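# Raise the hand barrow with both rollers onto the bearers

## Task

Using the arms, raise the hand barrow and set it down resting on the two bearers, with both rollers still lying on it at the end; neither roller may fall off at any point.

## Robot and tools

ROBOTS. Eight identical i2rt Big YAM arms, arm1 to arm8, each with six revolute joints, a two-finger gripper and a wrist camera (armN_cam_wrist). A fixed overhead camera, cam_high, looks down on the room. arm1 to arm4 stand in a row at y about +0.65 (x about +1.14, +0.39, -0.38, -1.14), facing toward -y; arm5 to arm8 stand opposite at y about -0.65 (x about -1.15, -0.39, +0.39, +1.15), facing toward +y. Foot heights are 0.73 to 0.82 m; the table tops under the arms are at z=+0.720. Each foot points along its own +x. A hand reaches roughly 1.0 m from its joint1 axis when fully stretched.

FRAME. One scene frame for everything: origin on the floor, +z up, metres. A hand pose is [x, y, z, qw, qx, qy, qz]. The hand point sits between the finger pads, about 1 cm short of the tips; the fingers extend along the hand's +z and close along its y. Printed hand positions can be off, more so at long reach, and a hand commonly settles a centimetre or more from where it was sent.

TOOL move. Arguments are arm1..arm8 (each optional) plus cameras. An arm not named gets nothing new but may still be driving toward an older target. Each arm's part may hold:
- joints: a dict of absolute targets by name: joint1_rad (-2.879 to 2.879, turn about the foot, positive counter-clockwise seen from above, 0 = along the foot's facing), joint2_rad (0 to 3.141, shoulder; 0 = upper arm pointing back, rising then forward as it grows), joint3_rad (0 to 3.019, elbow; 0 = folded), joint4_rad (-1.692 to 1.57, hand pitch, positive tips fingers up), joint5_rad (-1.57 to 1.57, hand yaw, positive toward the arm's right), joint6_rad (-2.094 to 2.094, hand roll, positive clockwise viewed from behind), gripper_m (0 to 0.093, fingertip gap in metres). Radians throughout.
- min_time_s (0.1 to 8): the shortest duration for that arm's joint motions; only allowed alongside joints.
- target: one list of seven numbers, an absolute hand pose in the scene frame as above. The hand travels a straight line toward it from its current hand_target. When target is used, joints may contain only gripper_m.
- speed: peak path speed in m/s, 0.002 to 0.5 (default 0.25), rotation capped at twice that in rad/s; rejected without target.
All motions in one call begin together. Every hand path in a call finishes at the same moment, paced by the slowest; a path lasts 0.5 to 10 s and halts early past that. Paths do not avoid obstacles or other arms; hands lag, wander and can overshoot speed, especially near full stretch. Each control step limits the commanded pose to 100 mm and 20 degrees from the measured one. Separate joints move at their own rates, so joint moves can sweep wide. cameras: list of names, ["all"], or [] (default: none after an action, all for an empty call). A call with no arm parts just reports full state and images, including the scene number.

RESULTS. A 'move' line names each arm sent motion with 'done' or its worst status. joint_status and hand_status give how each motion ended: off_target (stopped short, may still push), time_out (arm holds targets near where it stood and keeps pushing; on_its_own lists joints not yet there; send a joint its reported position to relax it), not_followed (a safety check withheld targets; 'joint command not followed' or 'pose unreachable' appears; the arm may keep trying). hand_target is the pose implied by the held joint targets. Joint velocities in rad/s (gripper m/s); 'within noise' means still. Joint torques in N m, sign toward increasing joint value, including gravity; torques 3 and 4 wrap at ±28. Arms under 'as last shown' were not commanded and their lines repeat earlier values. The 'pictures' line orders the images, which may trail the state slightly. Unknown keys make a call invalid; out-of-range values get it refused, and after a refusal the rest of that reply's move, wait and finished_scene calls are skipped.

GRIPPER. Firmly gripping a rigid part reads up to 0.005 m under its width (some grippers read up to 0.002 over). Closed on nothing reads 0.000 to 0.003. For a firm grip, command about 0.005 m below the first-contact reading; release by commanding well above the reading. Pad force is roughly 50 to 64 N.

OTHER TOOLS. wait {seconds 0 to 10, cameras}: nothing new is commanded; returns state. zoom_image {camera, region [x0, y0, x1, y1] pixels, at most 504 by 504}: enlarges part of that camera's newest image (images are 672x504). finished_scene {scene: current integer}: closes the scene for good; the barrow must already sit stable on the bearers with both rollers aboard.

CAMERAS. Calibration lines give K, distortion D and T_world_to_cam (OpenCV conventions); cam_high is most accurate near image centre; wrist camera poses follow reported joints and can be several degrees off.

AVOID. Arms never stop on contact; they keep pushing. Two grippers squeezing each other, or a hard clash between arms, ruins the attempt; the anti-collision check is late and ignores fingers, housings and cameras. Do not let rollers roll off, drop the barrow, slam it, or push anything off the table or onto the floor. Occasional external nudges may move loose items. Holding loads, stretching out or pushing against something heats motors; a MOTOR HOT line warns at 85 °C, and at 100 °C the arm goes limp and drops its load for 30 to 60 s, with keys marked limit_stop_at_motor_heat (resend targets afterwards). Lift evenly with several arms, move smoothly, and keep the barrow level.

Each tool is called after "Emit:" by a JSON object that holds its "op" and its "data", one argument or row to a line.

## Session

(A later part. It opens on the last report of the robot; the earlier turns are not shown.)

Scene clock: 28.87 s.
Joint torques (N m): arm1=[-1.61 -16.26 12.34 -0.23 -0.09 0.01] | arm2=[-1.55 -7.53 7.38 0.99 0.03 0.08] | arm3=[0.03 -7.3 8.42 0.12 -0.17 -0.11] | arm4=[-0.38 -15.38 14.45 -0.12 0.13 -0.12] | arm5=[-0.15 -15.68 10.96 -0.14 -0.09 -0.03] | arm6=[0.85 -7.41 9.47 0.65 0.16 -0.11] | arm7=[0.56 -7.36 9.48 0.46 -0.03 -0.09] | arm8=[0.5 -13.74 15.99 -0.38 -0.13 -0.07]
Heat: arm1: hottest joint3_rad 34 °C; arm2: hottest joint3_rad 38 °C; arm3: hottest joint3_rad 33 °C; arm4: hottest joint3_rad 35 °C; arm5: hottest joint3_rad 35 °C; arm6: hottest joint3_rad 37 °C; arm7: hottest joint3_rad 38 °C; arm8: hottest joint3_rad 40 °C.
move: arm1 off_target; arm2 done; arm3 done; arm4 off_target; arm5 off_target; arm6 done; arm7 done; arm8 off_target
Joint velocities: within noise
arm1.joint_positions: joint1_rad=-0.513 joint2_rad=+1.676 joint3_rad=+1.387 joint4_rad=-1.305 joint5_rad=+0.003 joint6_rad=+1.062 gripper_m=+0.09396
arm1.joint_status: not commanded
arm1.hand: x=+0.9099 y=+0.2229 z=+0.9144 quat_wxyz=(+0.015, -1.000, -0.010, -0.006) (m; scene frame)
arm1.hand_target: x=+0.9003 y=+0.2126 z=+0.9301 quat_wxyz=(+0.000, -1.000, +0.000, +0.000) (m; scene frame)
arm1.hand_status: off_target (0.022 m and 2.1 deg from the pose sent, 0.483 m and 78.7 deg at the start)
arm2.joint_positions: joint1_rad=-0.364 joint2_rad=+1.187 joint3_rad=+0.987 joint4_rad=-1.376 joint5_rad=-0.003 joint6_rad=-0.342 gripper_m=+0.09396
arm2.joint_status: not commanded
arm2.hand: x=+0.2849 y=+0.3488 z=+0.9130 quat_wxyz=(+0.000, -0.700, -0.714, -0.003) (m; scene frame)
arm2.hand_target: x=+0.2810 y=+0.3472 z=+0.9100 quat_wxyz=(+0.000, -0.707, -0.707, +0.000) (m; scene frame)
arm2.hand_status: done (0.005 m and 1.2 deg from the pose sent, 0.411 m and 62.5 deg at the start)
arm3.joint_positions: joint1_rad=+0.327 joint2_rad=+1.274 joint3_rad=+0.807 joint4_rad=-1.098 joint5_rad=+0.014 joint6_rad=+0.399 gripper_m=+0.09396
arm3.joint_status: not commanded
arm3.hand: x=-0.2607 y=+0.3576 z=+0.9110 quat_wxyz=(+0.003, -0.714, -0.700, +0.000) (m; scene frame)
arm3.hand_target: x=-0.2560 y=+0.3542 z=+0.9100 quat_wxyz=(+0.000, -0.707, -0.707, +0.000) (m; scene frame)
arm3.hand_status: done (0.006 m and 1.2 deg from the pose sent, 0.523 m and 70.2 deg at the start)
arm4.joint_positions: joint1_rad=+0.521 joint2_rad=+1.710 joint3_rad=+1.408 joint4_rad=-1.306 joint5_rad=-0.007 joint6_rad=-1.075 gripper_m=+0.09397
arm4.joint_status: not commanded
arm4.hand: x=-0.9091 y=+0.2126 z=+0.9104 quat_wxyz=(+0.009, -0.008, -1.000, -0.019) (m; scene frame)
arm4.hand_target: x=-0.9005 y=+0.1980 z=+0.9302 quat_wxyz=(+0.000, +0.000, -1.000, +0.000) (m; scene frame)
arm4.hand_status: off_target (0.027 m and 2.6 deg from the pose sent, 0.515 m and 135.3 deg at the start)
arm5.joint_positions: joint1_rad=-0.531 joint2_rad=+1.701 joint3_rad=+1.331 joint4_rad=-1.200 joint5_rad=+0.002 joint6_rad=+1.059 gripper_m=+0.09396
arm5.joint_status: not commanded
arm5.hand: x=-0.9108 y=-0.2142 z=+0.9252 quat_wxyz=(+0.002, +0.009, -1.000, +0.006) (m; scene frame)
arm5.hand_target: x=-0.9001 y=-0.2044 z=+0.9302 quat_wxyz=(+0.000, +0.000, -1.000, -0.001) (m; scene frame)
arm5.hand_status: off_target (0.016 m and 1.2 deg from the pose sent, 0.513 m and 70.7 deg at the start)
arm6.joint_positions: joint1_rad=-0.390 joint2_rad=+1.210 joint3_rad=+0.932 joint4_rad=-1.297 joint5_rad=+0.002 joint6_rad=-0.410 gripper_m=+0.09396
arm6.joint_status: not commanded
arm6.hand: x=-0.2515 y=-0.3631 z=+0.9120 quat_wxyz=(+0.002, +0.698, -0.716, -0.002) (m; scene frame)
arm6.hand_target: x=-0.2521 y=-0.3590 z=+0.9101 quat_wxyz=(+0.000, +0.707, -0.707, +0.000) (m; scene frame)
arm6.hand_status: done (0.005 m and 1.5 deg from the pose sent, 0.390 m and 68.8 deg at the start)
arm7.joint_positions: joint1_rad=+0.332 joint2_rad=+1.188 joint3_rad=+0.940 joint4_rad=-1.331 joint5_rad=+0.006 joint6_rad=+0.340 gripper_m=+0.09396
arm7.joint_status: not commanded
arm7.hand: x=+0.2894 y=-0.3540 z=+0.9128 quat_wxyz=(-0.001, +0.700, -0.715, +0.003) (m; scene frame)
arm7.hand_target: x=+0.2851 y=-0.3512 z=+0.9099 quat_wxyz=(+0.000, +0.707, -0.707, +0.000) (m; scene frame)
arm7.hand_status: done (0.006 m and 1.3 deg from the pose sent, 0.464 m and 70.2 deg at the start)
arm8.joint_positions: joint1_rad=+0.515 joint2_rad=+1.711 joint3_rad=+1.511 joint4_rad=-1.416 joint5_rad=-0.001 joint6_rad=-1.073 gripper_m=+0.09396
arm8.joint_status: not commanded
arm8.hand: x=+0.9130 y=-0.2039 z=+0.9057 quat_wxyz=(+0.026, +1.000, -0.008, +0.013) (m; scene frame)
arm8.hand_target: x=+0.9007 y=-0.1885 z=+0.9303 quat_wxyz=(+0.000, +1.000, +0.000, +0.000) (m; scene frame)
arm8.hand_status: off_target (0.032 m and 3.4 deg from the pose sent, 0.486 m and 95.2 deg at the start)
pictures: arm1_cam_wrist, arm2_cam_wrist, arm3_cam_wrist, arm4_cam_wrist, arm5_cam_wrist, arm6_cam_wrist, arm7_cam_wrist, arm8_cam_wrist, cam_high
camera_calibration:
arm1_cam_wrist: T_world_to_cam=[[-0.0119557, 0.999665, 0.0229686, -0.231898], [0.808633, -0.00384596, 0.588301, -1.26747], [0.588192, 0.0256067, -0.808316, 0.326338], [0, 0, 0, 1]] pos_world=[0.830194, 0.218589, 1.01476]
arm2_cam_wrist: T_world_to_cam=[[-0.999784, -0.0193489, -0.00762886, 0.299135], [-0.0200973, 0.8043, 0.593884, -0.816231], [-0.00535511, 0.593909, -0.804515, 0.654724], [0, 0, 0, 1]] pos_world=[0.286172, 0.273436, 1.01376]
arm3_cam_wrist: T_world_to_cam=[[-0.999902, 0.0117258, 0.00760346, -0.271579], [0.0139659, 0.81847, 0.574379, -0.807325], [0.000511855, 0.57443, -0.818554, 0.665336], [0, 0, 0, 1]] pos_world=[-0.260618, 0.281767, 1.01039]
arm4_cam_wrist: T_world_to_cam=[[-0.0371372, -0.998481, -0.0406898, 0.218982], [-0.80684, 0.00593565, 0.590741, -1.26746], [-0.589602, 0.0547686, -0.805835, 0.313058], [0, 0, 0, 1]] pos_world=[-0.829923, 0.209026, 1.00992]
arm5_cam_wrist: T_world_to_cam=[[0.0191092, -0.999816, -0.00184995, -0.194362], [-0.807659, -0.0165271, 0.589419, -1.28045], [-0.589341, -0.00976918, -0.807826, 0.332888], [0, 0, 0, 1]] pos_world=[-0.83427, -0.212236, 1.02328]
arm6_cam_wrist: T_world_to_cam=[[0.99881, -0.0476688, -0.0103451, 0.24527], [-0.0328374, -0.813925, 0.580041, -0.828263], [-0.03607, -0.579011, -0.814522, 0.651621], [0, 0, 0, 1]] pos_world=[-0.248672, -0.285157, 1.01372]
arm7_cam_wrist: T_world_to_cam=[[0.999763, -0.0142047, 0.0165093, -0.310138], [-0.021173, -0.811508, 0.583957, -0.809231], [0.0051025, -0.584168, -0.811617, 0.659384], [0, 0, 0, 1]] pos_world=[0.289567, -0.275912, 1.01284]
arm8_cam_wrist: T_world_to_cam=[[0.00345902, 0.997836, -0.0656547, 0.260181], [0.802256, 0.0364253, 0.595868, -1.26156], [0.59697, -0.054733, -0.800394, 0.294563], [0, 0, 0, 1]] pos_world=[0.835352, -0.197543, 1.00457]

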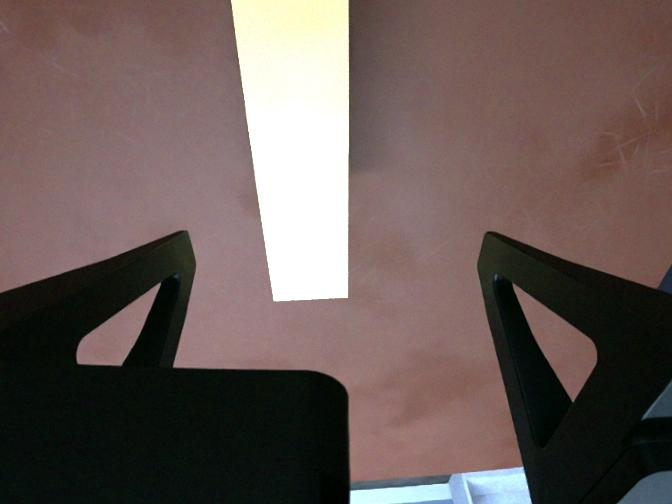

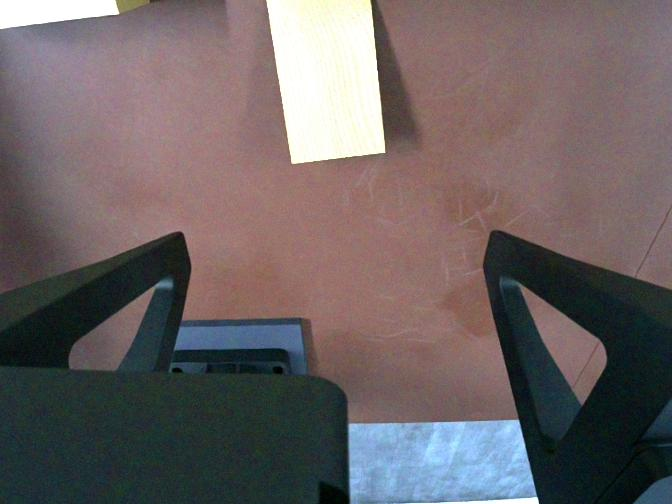

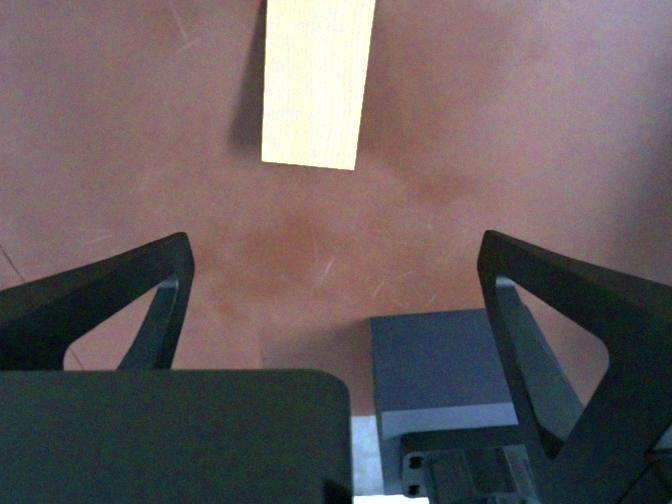

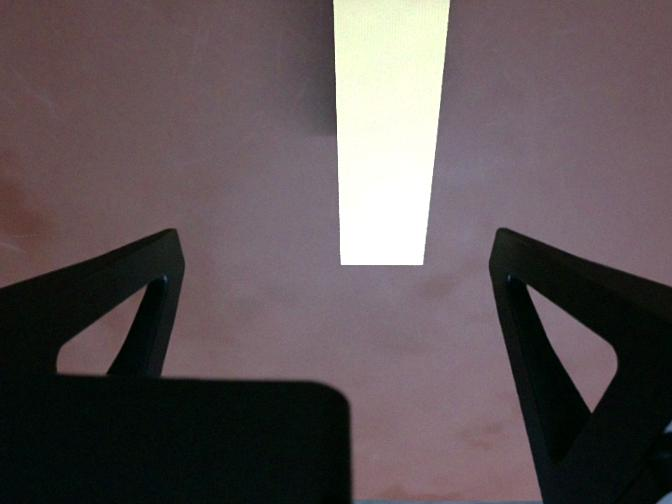

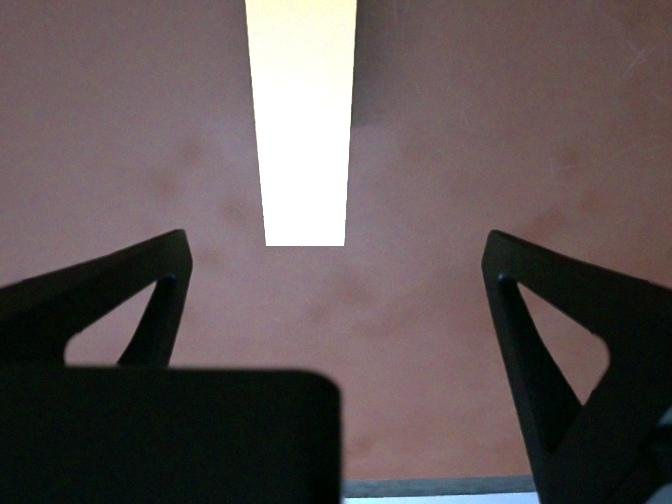

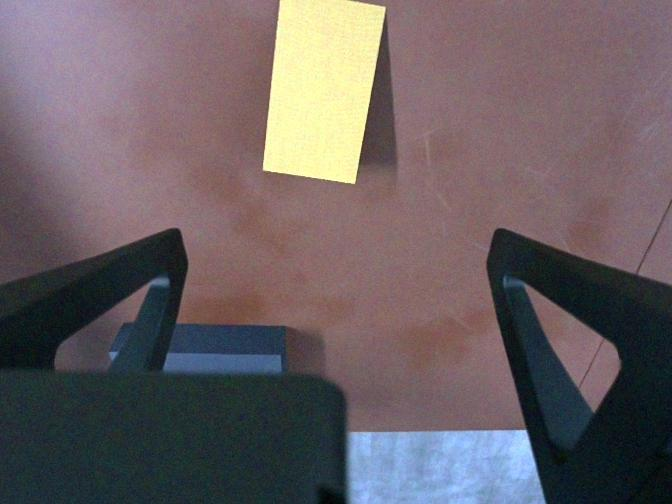

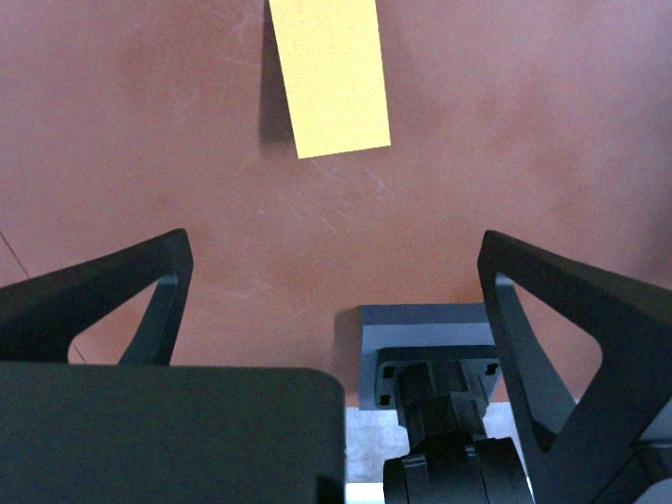

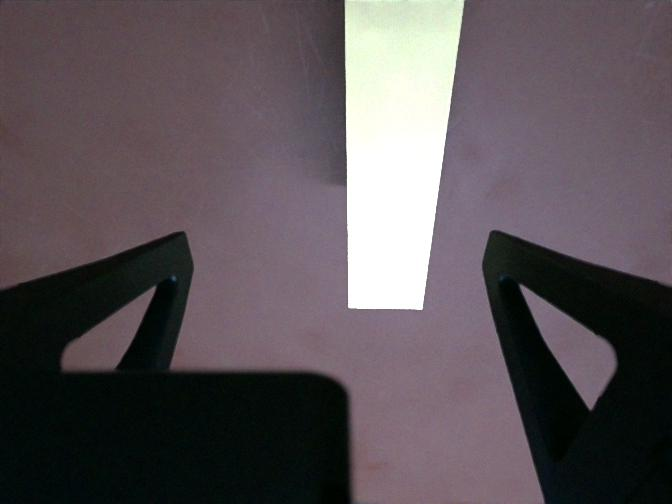

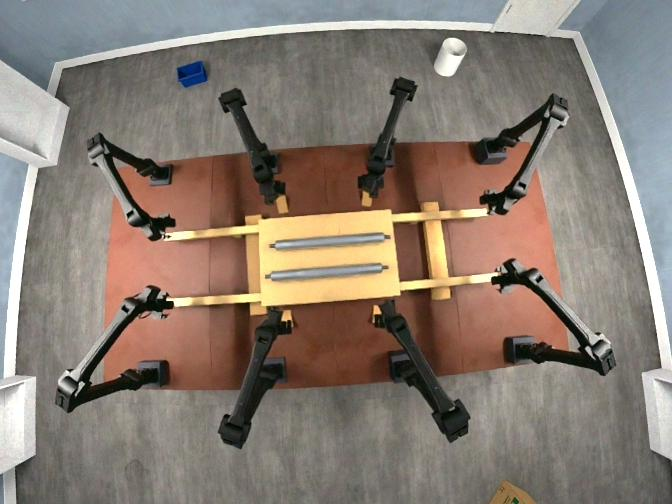

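Emit:
{"op": "move", "data": {
  "arm1": {"target": [0.90, 0.207, 0.86, 0, 1, 0, 0], "speed": 0.2},
  "arm2": {"target": [0.2831, 0.3522, 0.80, 0, 0.6529, 0.7574, 0], "speed": 0.2},
  "arm3": {"target": [-0.2434, 0.3569, 0.80, 0, 0.7442, 0.6679, 0], "speed": 0.2},
  "arm4": {"target": [-0.90, 0.1977, 0.86, 0, 0, 1, 0], "speed": 0.2},
  "arm5": {"target": [-0.90, -0.195, 0.86, 0, 0, 1, 0], "speed": 0.2},
  "arm6": {"target": [-0.268, -0.3721, 0.80, 0, 0.6307, -0.7761, 0], "speed": 0.2},
  "arm7": {"target": [0.2906, -0.3454, 0.80, 0, 0.7519, -0.6593, 0], "speed": 0.2},
  "arm8": {"target": [0.90, -0.1806, 0.86, 0, 1, 0, 0], "speed": 0.2},
  "cameras": []
}}

Emit:
{"op": "move", "data": {
  "arm1": {"target": [0.90, 0.207, 0.80, 0, 1, 0, 0], "speed": 0.08},
  "arm2": {"target": [0.2831, 0.3522, 0.737, 0, 0.6529, 0.7574, 0], "speed": 0.08},
  "arm3": {"target": [-0.2434, 0.3569, 0.737, 0, 0.7442, 0.6679, 0], "speed": 0.08},
  "arm4": {"target": [-0.90, 0.1977, 0.80, 0, 0, 1, 0], "speed": 0.08},
  "arm5": {"target": [-0.90, -0.195, 0.795, 0, 0, 1, 0], "speed": 0.08},
  "arm6": {"target": [-0.268, -0.3721, 0.737, 0, 0.6307, -0.7761, 0], "speed": 0.08},
  "arm7": {"target": [0.2906, -0.3454, 0.737, 0, 0.7519, -0.6593, 0], "speed": 0.08},
  "arm8": {"target": [0.90, -0.1806, 0.80, 0, 1, 0, 0], "speed": 0.08},
  "cameras": ["all"]
}}

Emit:
{"op": "move", "data": {
  "arm2": {"joints": {"gripper_m": 0.05}},
  "arm3": {"joints": {"gripper_m": 0.05}},
  "arm6": {"joints": {"gripper_m": 0.05}},
  "arm7": {"joints": {"gripper_m": 0.05}},
  "cameras": ["arm2_cam_wrist", "arm3_cam_wrist", "arm6_cam_wrist", "arm7_cam_wrist"]
}}

Scene clock: 56.33 s.
Joint torques (N m): arm1=[-1.08 -16.85 8.13 1.06 -0.11 0.04] | arm2=[-1.44 -7.47 6.41 0.99 -0.04 -0.17] | arm3=[0.03 -8.23 6.11 0.12 -0.11 0.16] | arm4=[-0.26 -15.97 8.58 0.85 0.12 -0.13] | arm5=[-0.03 -16.5 7.01 0.59 -0.09 -0.01] | arm6=[0.91 -7.06 8.08 0.66 0.17 0.25] | arm7=[-0.67 -7.82 8.08 0.55 -0.05 -0.06] | arm8=[0.03 -14.33 9.96 0.36 -0.13 -0.08]
Heat: arm1: hottest joint3_rad 38 °C; arm2: hottest joint3_rad 39 °C; arm3: hottest joint3_rad 33 °C; arm4: hottest joint3_rad 38 °C; arm5: hottest joint3_rad 36 °C; arm6: hottest joint3_rad 38 °C; arm7: hottest joint3_rad 40 °C; arm8: hottest joint3_rad 46 °C.
move: arm1 done; arm2 done; arm3 done; arm4 done; arm5 off_target; arm6 done; arm7 done; arm8 done
Joint velocities: within noise
arm1.joint_positions: joint1_rad=-0.513 joint2_rad=+1.748 joint3_rad=+1.335 joint4_rad=-1.162 joint5_rad=+0.003 joint6_rad=+1.067 gripper_m=+0.09396
arm1.joint_status: not commanded
arm1.hand: x=+0.9033 y=+0.2106 z=+0.8611 quat_wxyz=(+0.006, -1.000, -0.007, -0.001) (m; scene frame)
arm1.hand_target: x=+0.9000 y=+0.2070 z=+0.8601 quat_wxyz=(+0.000, -1.000, +0.000, +0.000) (m; scene frame)
arm1.hand_status: done (0.005 m and 1.1 deg from the pose sent, 0.058 m and 2.1 deg at the start)
arm2.joint_positions: joint1_rad=-0.364 joint2_rad=+1.289 joint3_rad=+0.766 joint4_rad=-1.048 joint5_rad=-0.002 joint6_rad=-0.465 gripper_m=+0.09396
arm2.joint_status: not commanded
arm2.hand: x=+0.2857 y=+0.3523 z=+0.8042 quat_wxyz=(-0.001, -0.655, -0.756, -0.001) (m; scene frame)
arm2.hand_target: x=+0.2831 y=+0.3523 z=+0.8000 quat_wxyz=(+0.000, -0.653, -0.757, +0.000) (m; scene frame)
arm2.hand_status: done (0.005 m and 0.3 deg from the pose sent, 0.113 m and 7.3 deg at the start)
arm3.joint_positions: joint1_rad=+0.362 joint2_rad=+1.498 joint3_rad=+0.676 joint4_rad=-0.734 joint5_rad=+0.013 joint6_rad=+0.516 gripper_m=+0.09396
arm3.joint_status: not commanded
arm3.hand: x=-0.2468 y=+0.3571 z=+0.8039 quat_wxyz=(-0.002, -0.743, -0.669, +0.001) (m; scene frame)
arm3.hand_target: x=-0.2434 y=+0.3569 z=+0.8001 quat_wxyz=(+0.000, -0.744, -0.668, +0.000) (m; scene frame)
arm3.hand_status: done (0.005 m and 0.3 deg from the pose sent, 0.112 m and 5.0 deg at the start)
arm4.joint_positions: joint1_rad=+0.521 joint2_rad=+1.773 joint3_rad=+1.358 joint4_rad=-1.162 joint5_rad=-0.007 joint6_rad=-1.075 gripper_m=+0.09397
arm4.joint_status: not commanded
arm4.hand: x=-0.9022 y=+0.1990 z=+0.8618 quat_wxyz=(+0.001, -0.007, -1.000, -0.005) (m; scene frame)
arm4.hand_target: x=-0.9000 y=+0.1976 z=+0.8601 quat_wxyz=(+0.000, +0.000, -1.000, +0.000) (m; scene frame)
arm4.hand_status: done (0.003 m and 1.0 deg from the pose sent, 0.053 m and 2.6 deg at the start)
arm5.joint_positions: joint1_rad=-0.531 joint2_rad=+1.794 joint3_rad=+1.312 joint4_rad=-1.058 joint5_rad=+0.002 joint6_rad=+1.068 gripper_m=+0.09396
arm5.joint_status: not commanded
arm5.hand: x=-0.9000 y=-0.1942 z=+0.8738 quat_wxyz=(-0.005, +0.005, -1.000, -0.008) (m; scene frame)
arm5.hand_target: x=-0.9002 y=-0.1954 z=+0.8602 quat_wxyz=(+0.000, +0.000, -1.000, +0.000) (m; scene frame)
arm5.hand_status: off_target (0.014 m and 1.2 deg from the pose sent, 0.069 m and 1.3 deg at the start)
arm6.joint_positions: joint1_rad=-0.363 joint2_rad=+1.304 joint3_rad=+0.695 joint4_rad=-0.962 joint5_rad=+0.002 joint6_rad=-0.210 gripper_m=+0.09396
arm6.joint_status: not commanded
arm6.hand: x=-0.2667 y=-0.3748 z=+0.8032 quat_wxyz=(+0.000, +0.634, -0.774, -0.002) (m; scene frame)
arm6.hand_target: x=-0.2680 y=-0.3723 z=+0.8000 quat_wxyz=(+0.000, +0.631, -0.776, +0.000) (m; scene frame)
arm6.hand_status: done (0.004 m and 0.5 deg from the pose sent, 0.114 m and 10.3 deg at the start)
arm7.joint_positions: joint1_rad=+0.327 joint2_rad=+1.332 joint3_rad=+0.751 joint4_rad=-0.993 joint5_rad=+0.006 joint6_rad=+0.186 gripper_m=+0.09396
arm7.joint_status: not commanded
arm7.hand: x=+0.2890 y=-0.3483 z=+0.8044 quat_wxyz=(-0.002, +0.751, -0.661, +0.000) (m; scene frame)
arm7.hand_target: x=+0.2906 y=-0.3456 z=+0.8001 quat_wxyz=(+0.000, +0.752, -0.659, +0.000) (m; scene frame)
arm7.hand_status: done (0.005 m and 0.3 deg from the pose sent, 0.113 m and 8.7 deg at the start)
arm8.joint_positions: joint1_rad=+0.515 joint2_rad=+1.771 joint3_rad=+1.472 joint4_rad=-1.269 joint5_rad=-0.001 joint6_rad=-1.079 gripper_m=+0.09396
arm8.joint_status: not commanded
arm8.hand: x=+0.9020 y=-0.1827 z=+0.8605 quat_wxyz=(+0.005, +1.000, -0.005, +0.002) (m; scene frame)
arm8.hand_target: x=+0.9000 y=-0.1806 z=+0.8600 quat_wxyz=(+0.000, +1.000, +0.000, +0.000) (m; scene frame)
arm8.hand_status: done (0.003 m and 0.8 deg from the pose sent, 0.053 m and 3.5 deg at the start)
pictures: none
No camera images: "cameras" was empty.

Scene clock: 57.87 s.
Joint torques (N m): arm1=[-0.91 -16.73 7.39 0.99 -0.08 0.05] | arm2=[-1.44 -8.06 5.42 0.99 -0.04 -0.16] | arm3=[-0.15 -9.17 4.31 0.12 -0.11 0.1] | arm4=[-0.21 -15.85 7.77 0.85 0.12 -0.12] | arm5=[0.03 -16.62 6.15 0.58 -0.08 0] | arm6=[0.91 -7.77 6.68 0.69 0.17 0.2] | arm7=[-0.67 -8.29 6.65 0.51 -0.03 -0.1] | arm8=[0.03 -14.15 9.22 0.38 -0.13 -0.08]
Heat: arm1: hottest joint3_rad 38 °C; arm2: hottest joint3_rad 39 °C; arm3: hottest joint3_rad 33 °C; arm4: hottest joint3_rad 38 °C; arm5: hottest joint3_rad 36 °C; arm6: hottest joint3_rad 38 °C; arm7: hottest joint3_rad 40 °C; arm8: hottest joint3_rad 46 °C.
move: arm1 done; arm2 done; arm3 done; arm4 done; arm5 off_target; arm6 done; arm7 done; arm8 done
Joint velocities: within noise
arm1.joint_positions: joint1_rad=-0.513 joint2_rad=+1.816 joint3_rad=+1.267 joint4_rad=-1.017 joint5_rad=+0.003 joint6_rad=+1.067 gripper_m=+0.09396
arm1.joint_status: not commanded
arm1.hand: x=+0.9023 y=+0.2088 z=+0.8052 quat_wxyz=(+0.002, -1.000, -0.007, +0.001) (m; scene frame)
arm1.hand_target: x=+0.9000 y=+0.2071 z=+0.8001 quat_wxyz=(+0.000, -1.000, +0.000, +0.000) (m; scene frame)
arm1.hand_status: done (0.006 m and 0.8 deg from the pose sent, 0.061 m and 1.1 deg at the start)
arm2.joint_positions: joint1_rad=-0.364 joint2_rad=+1.414 joint3_rad=+0.681 joint4_rad=-0.837 joint5_rad=-0.002 joint6_rad=-0.465 gripper_m=+0.09396
arm2.joint_status: not commanded
arm2.hand: x=+0.2853 y=+0.3510 z=+0.7416 quat_wxyz=(-0.001, -0.655, -0.756, +0.000) (m; scene frame)
arm2.hand_target: x=+0.2831 y=+0.3524 z=+0.7371 quat_wxyz=(+0.000, -0.653, -0.757, +0.000) (m; scene frame)
arm2.hand_status: done (0.005 m and 0.3 deg from the pose sent, 0.067 m and 0.3 deg at the start)
arm3.joint_positions: joint1_rad=+0.362 joint2_rad=+1.677 joint3_rad=+0.642 joint4_rad=-0.518 joint5_rad=+0.013 joint6_rad=+0.516 gripper_m=+0.09396
arm3.joint_status: not commanded
arm3.hand: x=-0.2451 y=+0.3549 z=+0.7420 quat_wxyz=(-0.003, -0.743, -0.669, +0.002) (m; scene frame)
arm3.hand_target: x=-0.2435 y=+0.3571 z=+0.7371 quat_wxyz=(+0.000, -0.744, -0.668, +0.000) (m; scene frame)
arm3.hand_status: done (0.006 m and 0.5 deg from the pose sent, 0.067 m and 0.3 deg at the start)
arm4.joint_positions: joint1_rad=+0.521 joint2_rad=+1.841 joint3_rad=+1.291 joint4_rad=-1.018 joint5_rad=-0.007 joint6_rad=-1.075 gripper_m=+0.09397
arm4.joint_status: not commanded
arm4.hand: x=-0.9016 y=+0.1971 z=+0.8057 quat_wxyz=(-0.001, -0.007, -1.000, -0.001) (m; scene frame)
arm4.hand_target: x=-0.9001 y=+0.1977 z=+0.8000 quat_wxyz=(+0.000, +0.000, -1.000, +0.000) (m; scene frame)
arm4.hand_status: done (0.006 m and 0.9 deg from the pose sent, 0.062 m and 1.0 deg at the start)
arm5.joint_positions: joint1_rad=-0.531 joint2_rad=+1.885 joint3_rad=+1.259 joint4_rad=-0.907 joint5_rad=+0.002 joint6_rad=+1.068 gripper_m=+0.09396
arm5.joint_status: not commanded
arm5.hand: x=-0.8984 y=-0.1912 z=+0.8119 quat_wxyz=(-0.007, +0.005, -1.000, -0.011) (m; scene frame)
arm5.hand_target: x=-0.9002 y=-0.1954 z=+0.7954 quat_wxyz=(+0.000, +0.000, -1.000, +0.000) (m; scene frame)
arm5.hand_status: off_target (0.017 m and 1.6 deg from the pose sent, 0.079 m and 1.2 deg at the start)
arm6.joint_positions: joint1_rad=-0.363 joint2_rad=+1.450 joint3_rad=+0.622 joint4_rad=-0.739 joint5_rad=+0.002 joint6_rad=-0.210 gripper_m=+0.09396
arm6.joint_status: not commanded
arm6.hand: x=-0.2663 y=-0.3728 z=+0.7413 quat_wxyz=(-0.001, +0.634, -0.774, -0.003) (m; scene frame)
arm6.hand_target: x=-0.2680 y=-0.3722 z=+0.7371 quat_wxyz=(+0.000, +0.631, -0.776, +0.000) (m; scene frame)
arm6.hand_status: done (0.005 m and 0.6 deg from the pose sent, 0.066 m and 0.5 deg at the start)
arm7.joint_positions: joint1_rad=+0.326 joint2_rad=+1.466 joint3_rad=+0.677 joint4_rad=-0.781 joint5_rad=+0.006 joint6_rad=+0.185 gripper_m=+0.09396
arm7.joint_status: not commanded
arm7.hand: x=+0.2884 y=-0.3460 z=+0.7424 quat_wxyz=(-0.003, +0.750, -0.661, -0.001) (m; scene frame)
arm7.hand_target: x=+0.2906 y=-0.3454 z=+0.7372 quat_wxyz=(+0.000, +0.752, -0.659, +0.000) (m; scene frame)
arm7.hand_status: done (0.006 m and 0.4 deg from the pose sent, 0.068 m and 0.3 deg at the start)
arm8.joint_positions: joint1_rad=+0.515 joint2_rad=+1.824 joint3_rad=+1.390 joint4_rad=-1.125 joint5_rad=-0.001 joint6_rad=-1.079 gripper_m=+0.09396
arm8.joint_status: not commanded
arm8.hand: x=+0.9012 y=-0.1813 z=+0.8044 quat_wxyz=(+0.001, +1.000, -0.005, -0.001) (m; scene frame)
arm8.hand_target: x=+0.9000 y=-0.1806 z=+0.8001 quat_wxyz=(+0.000, +1.000, +0.000, +0.000) (m; scene frame)
arm8.hand_status: done (0.005 m and 0.6 deg from the pose sent, 0.061 m and 0.8 deg at the start)
pictures: arm1_cam_wrist, arm2_cam_wrist, arm3_cam_wrist, arm4_cam_wrist, arm5_cam_wrist, arm6_cam_wrist, arm7_cam_wrist, arm8_cam_wrist, cam_high
camera_calibration:
arm1_cam_wrist: T_world_to_cam=[[-0.00645706, 0.999979, -0.00113227, -0.201001], [0.81622, 0.00592463, 0.57771, -1.19745], [0.577705, 0.00280613, -0.816241, 0.263567], [0, 0, 0, 1]] pos_world=[0.823822, 0.207351, 0.906686]
arm2_cam_wrist: T_world_to_cam=[[-0.989945, -0.141403, -0.00370335, 0.335322], [-0.116434, 0.799719, 0.588976, -0.683455], [-0.0803213, 0.583486, -0.808142, 0.543313], [0, 0, 0, 1]] pos_world=[0.296012, 0.276972, 0.842855]
arm3_cam_wrist: T_world_to_cam=[[-0.995483, 0.0949349, 0.000723471, -0.277964], [0.0786875, 0.820802, 0.565767, -0.686802], [0.0531172, 0.563268, -0.824565, 0.549769], [0, 0, 0, 1]] pos_world=[-0.251868, 0.28045, 0.842091]
arm4_cam_wrist: T_world_to_cam=[[-0.0360999, -0.999335, -0.00513982, 0.171966], [-0.81782, 0.0265862, 0.57486, -1.20056], [-0.574341, 0.0249558, -0.818236, 0.263561], [0, 0, 0, 1]] pos_world=[-0.824258, 0.197193, 0.906691]
arm5_cam_wrist: T_world_to_cam=[[0.0107069, -0.999358, -0.0342014, -0.152989], [-0.818071, -0.0284231, 0.574414, -1.20272], [-0.575017, 0.021829, -0.81785, 0.276019], [0, 0, 0, 1]] pos_world=[-0.823554, -0.193101, 0.911368]
arm6_cam_wrist: T_world_to_cam=[[0.975757, -0.218694, -0.00843443, 0.186473], [-0.174315, -0.799898, 0.574263, -0.765833], [-0.132335, -0.558871, -0.818628, 0.491275], [0, 0, 0, 1]] pos_world=[-0.250436, -0.297248, 0.843533]
arm7_cam_wrist: T_world_to_cam=[[0.990983, 0.133237, 0.0141828, -0.250882], [0.100617, -0.809879, 0.577904, -0.733294], [0.0884843, -0.571265, -0.815982, 0.509357], [0, 0, 0, 1]] pos_world=[0.277331, -0.269474, 0.842958]
arm8_cam_wrist: T_world_to_cam=[[-0.00372374, 0.999879, -0.0150797, 0.197206], [0.817731, 0.0117245, 0.575481, -1.19461], [0.575588, -0.0101882, -0.817676, 0.263067], [0, 0, 0, 1]] pos_world=[0.826183, -0.180496, 0.90555]

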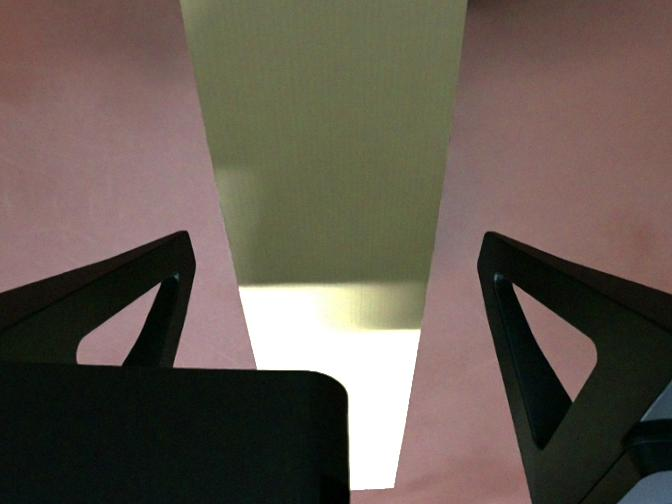

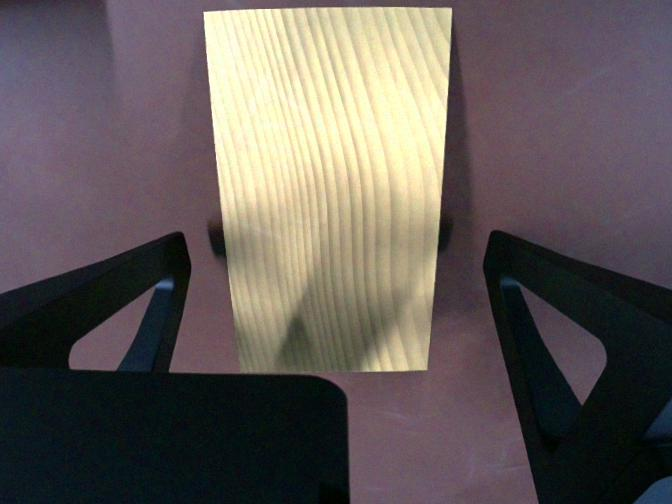

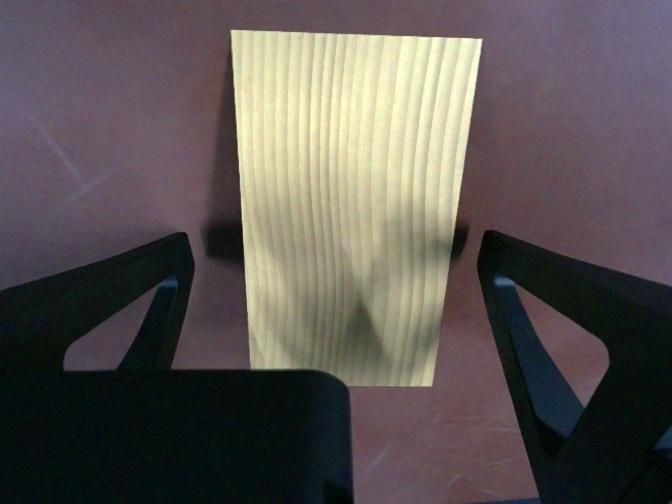

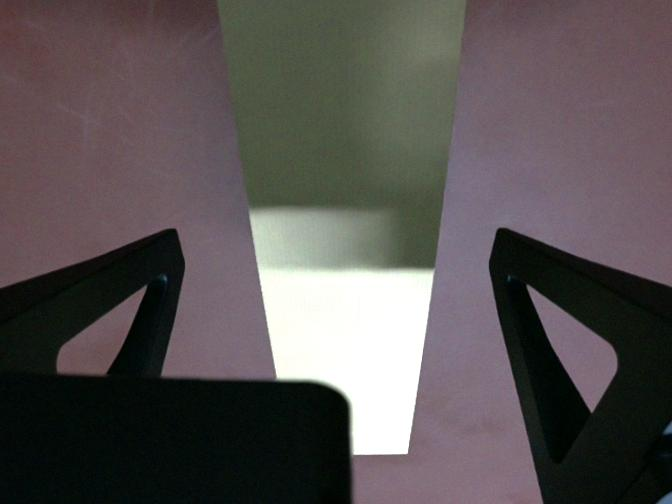

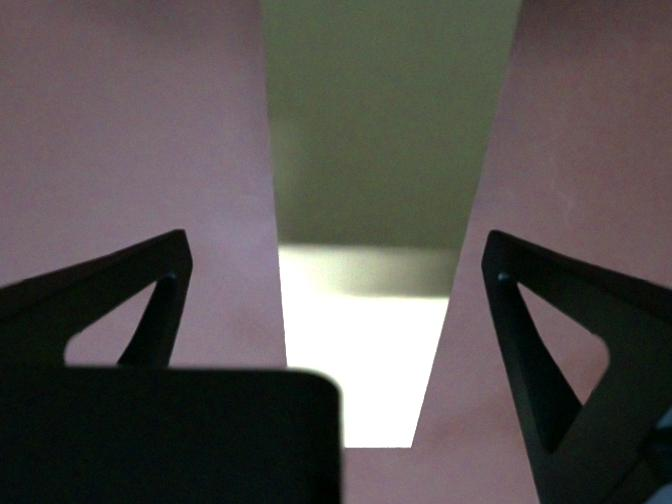

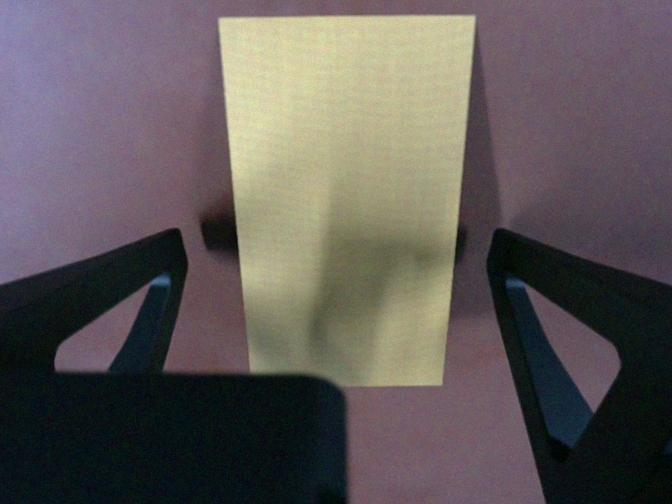

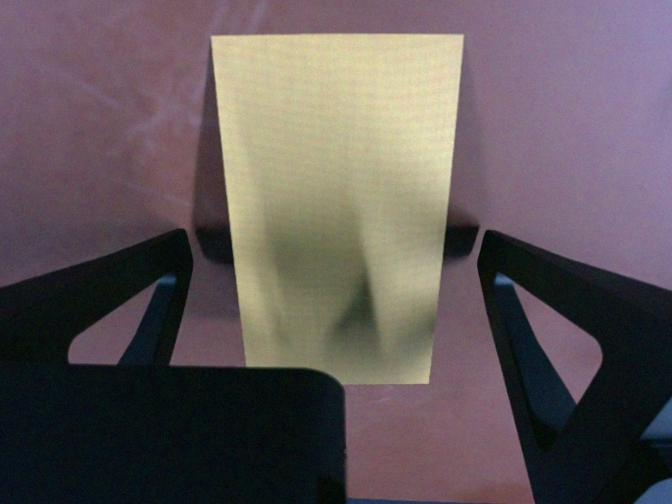

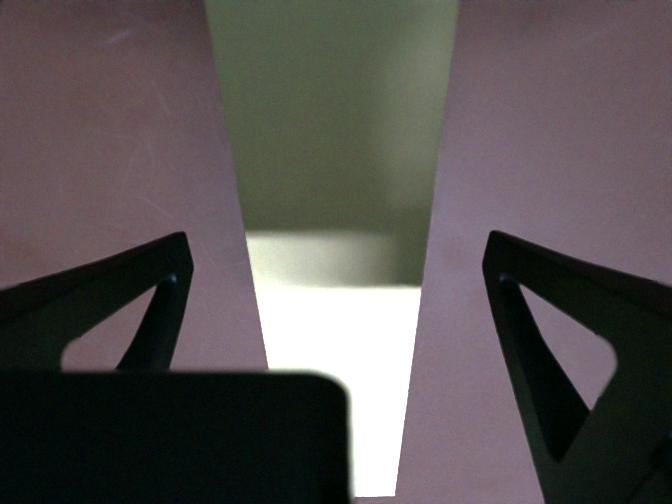

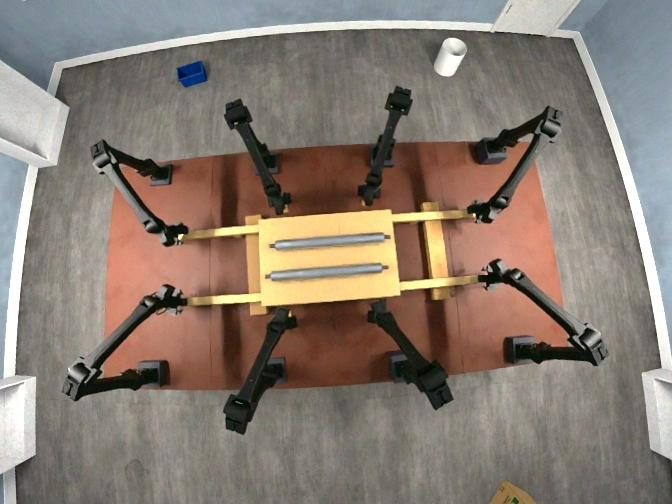

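Scene clock: 58.47 s.
Joint torques (N m): arm1=[-0.85 -16.56 7.41 0.92 -0.11 0.04] | arm2=[-1.44 -8.06 5.44 0.99 -0.04 -0.16] | arm3=[-0.15 -9.17 4.31 0.12 -0.11 0.11] | arm4=[-0.21 -15.85 7.77 0.87 0.12 -0.12] | arm5=[-0.03 -16.5 6.15 0.59 -0.08 0] | arm6=[0.91 -7.82 6.68 0.68 0.15 0.2] | arm7=[-0.85 -8.35 6.58 0.51 -0.01 -0.08] | arm8=[0.03 -14.15 9.22 0.36 -0.13 -0.08]
Heat: arm1: hottest joint3_rad 38 °C; arm2: hottest joint3_rad 39 °C; arm3: hottest joint3_rad 33 °C; arm4: hottest joint3_rad 38 °C; arm5: hottest joint3_rad 36 °C; arm6: hottest joint3_rad 38 °C; arm7: hottest joint3_rad 40 °C; arm8: hottest joint3_rad 46 °C.
move: arm2 off_target; arm3 off_target; arm6 off_target; arm7 off_target
Joint velocities: within noise
arm1, arm4, arm5, arm8: as last shown
arm2.joint_positions: joint1_rad=-0.364 joint2_rad=+1.414 joint3_rad=+0.681 joint4_rad=-0.837 joint5_rad=-0.002 joint6_rad=-0.465 gripper_m=+0.05928
arm2.joint_status: gripper_m off_target (ended at +0.05931, target +0.05000)
arm2.hand: x=+0.2853 y=+0.3510 z=+0.7416 quat_wxyz=(-0.001, -0.655, -0.756, +0.000) (m; scene frame)
arm2.hand_target: x=+0.2831 y=+0.3524 z=+0.7371 quat_wxyz=(+0.000, -0.653, -0.757, +0.000) (m; scene frame)
arm2.hand_status: not commanded
arm3.joint_positions: joint1_rad=+0.362 joint2_rad=+1.677 joint3_rad=+0.642 joint4_rad=-0.518 joint5_rad=+0.013 joint6_rad=+0.516 gripper_m=+0.06032
arm3.joint_status: gripper_m off_target (ended at +0.06035, target +0.05000)
arm3.hand: x=-0.2450 y=+0.3549 z=+0.7420 quat_wxyz=(-0.003, -0.743, -0.669, +0.002) (m; scene frame)
arm3.hand_target: x=-0.2435 y=+0.3570 z=+0.7371 quat_wxyz=(+0.000, -0.744, -0.668, +0.000) (m; scene frame)
arm3.hand_status: not commanded
arm6.joint_positions: joint1_rad=-0.363 joint2_rad=+1.450 joint3_rad=+0.622 joint4_rad=-0.739 joint5_rad=+0.002 joint6_rad=-0.210 gripper_m=+0.05929
arm6.joint_status: gripper_m off_target (ended at +0.05932, target +0.05000)
arm6.hand: x=-0.2663 y=-0.3729 z=+0.7413 quat_wxyz=(-0.001, +0.634, -0.774, -0.003) (m; scene frame)
arm6.hand_target: x=-0.2680 y=-0.3723 z=+0.7371 quat_wxyz=(+0.000, +0.631, -0.776, +0.000) (m; scene frame)
arm6.hand_status: not commanded
arm7.joint_positions: joint1_rad=+0.326 joint2_rad=+1.466 joint3_rad=+0.677 joint4_rad=-0.781 joint5_rad=+0.005 joint6_rad=+0.185 gripper_m=+0.05935
arm7.joint_status: gripper_m off_target (ended at +0.05938, target +0.05000)
arm7.hand: x=+0.2884 y=-0.3460 z=+0.7424 quat_wxyz=(-0.003, +0.751, -0.661, -0.001) (m; scene frame)
arm7.hand_target: x=+0.2905 y=-0.3455 z=+0.7372 quat_wxyz=(+0.000, +0.752, -0.659, +0.000) (m; scene frame)
arm7.hand_status: not commanded
arm8.hand_target: x=+0.9000 y=-0.1807 z=+0.8001 quat_wxyz=(+0.000, +1.000, +0.000, +0.000) (m; scene frame)
pictures: arm2_cam_wrist, arm3_cam_wrist, arm6_cam_wrist, arm7_cam_wrist
camera_calibration:
arm2_cam_wrist: T_world_to_cam=[[-0.989893, -0.141767, -0.00372391, 0.335424], [-0.116739, 0.799661, 0.588994, -0.683364], [-0.0805221, 0.583476, -0.808129, 0.543364], [0, 0, 0, 1]] pos_world=[0.296012, 0.276972, 0.842855]
arm3_cam_wrist: T_world_to_cam=[[-0.995485, 0.0949125, 0.000549811, -0.277712], [0.0785869, 0.820979, 0.565524, -0.686737], [0.0532239, 0.563014, -0.824732, 0.550085], [0, 0, 0, 1]] pos_world=[-0.251768, 0.28045, 0.842191]
arm6_cam_wrist: T_world_to_cam=[[0.975764, -0.218677, -0.00803456, 0.186143], [-0.174503, -0.79976, 0.574397, -0.765952], [-0.132033, -0.559074, -0.818537, 0.491214], [0, 0, 0, 1]] pos_world=[-0.250436, -0.297248, 0.843533]
arm7_cam_wrist: T_world_to_cam=[[0.990893, 0.133948, 0.0137737, -0.25022], [0.101419, -0.809689, 0.578029, -0.733561], [0.0885784, -0.571368, -0.8159, 0.509243], [0, 0, 0, 1]] pos_world=[0.27723, -0.269475, 0.842958]

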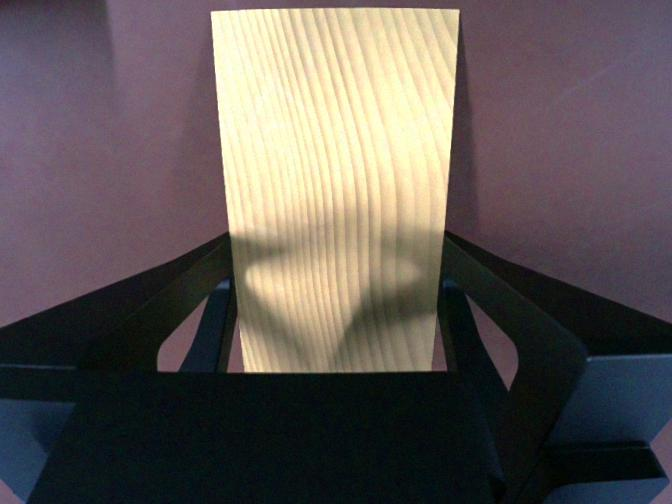

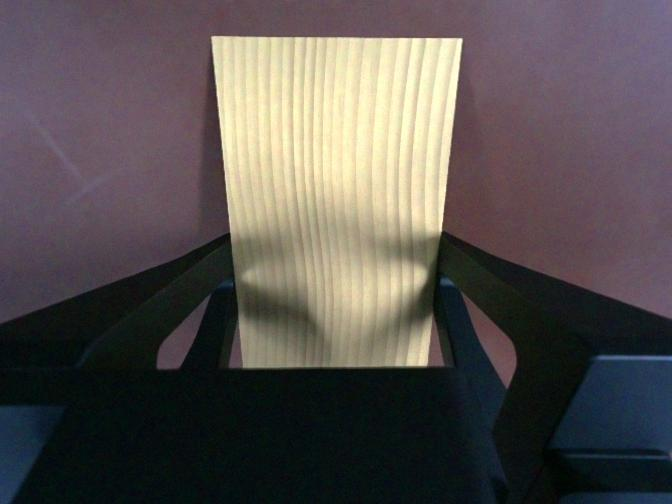

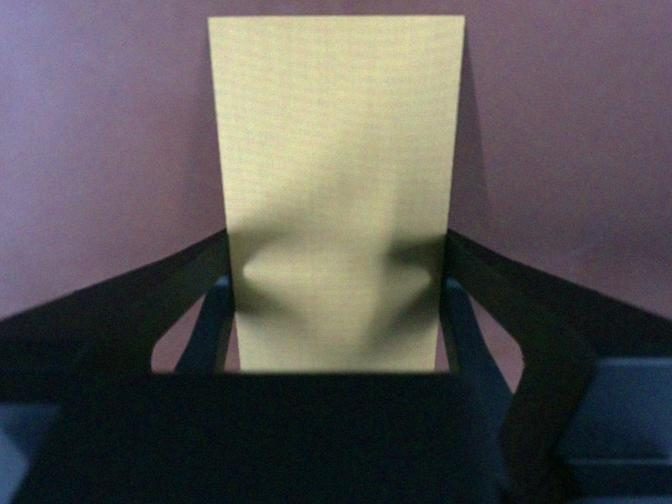

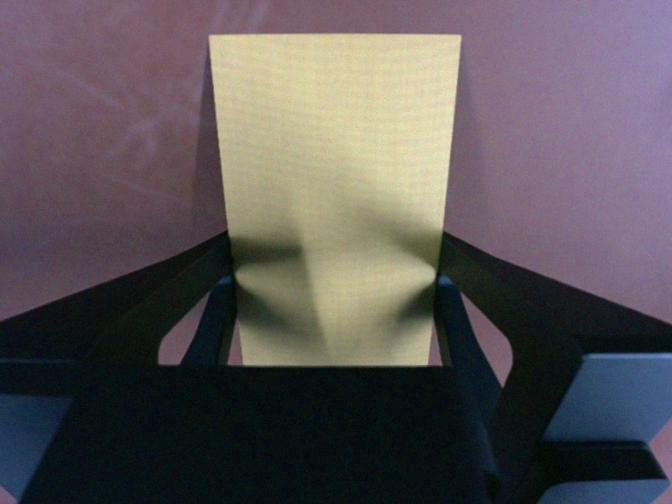

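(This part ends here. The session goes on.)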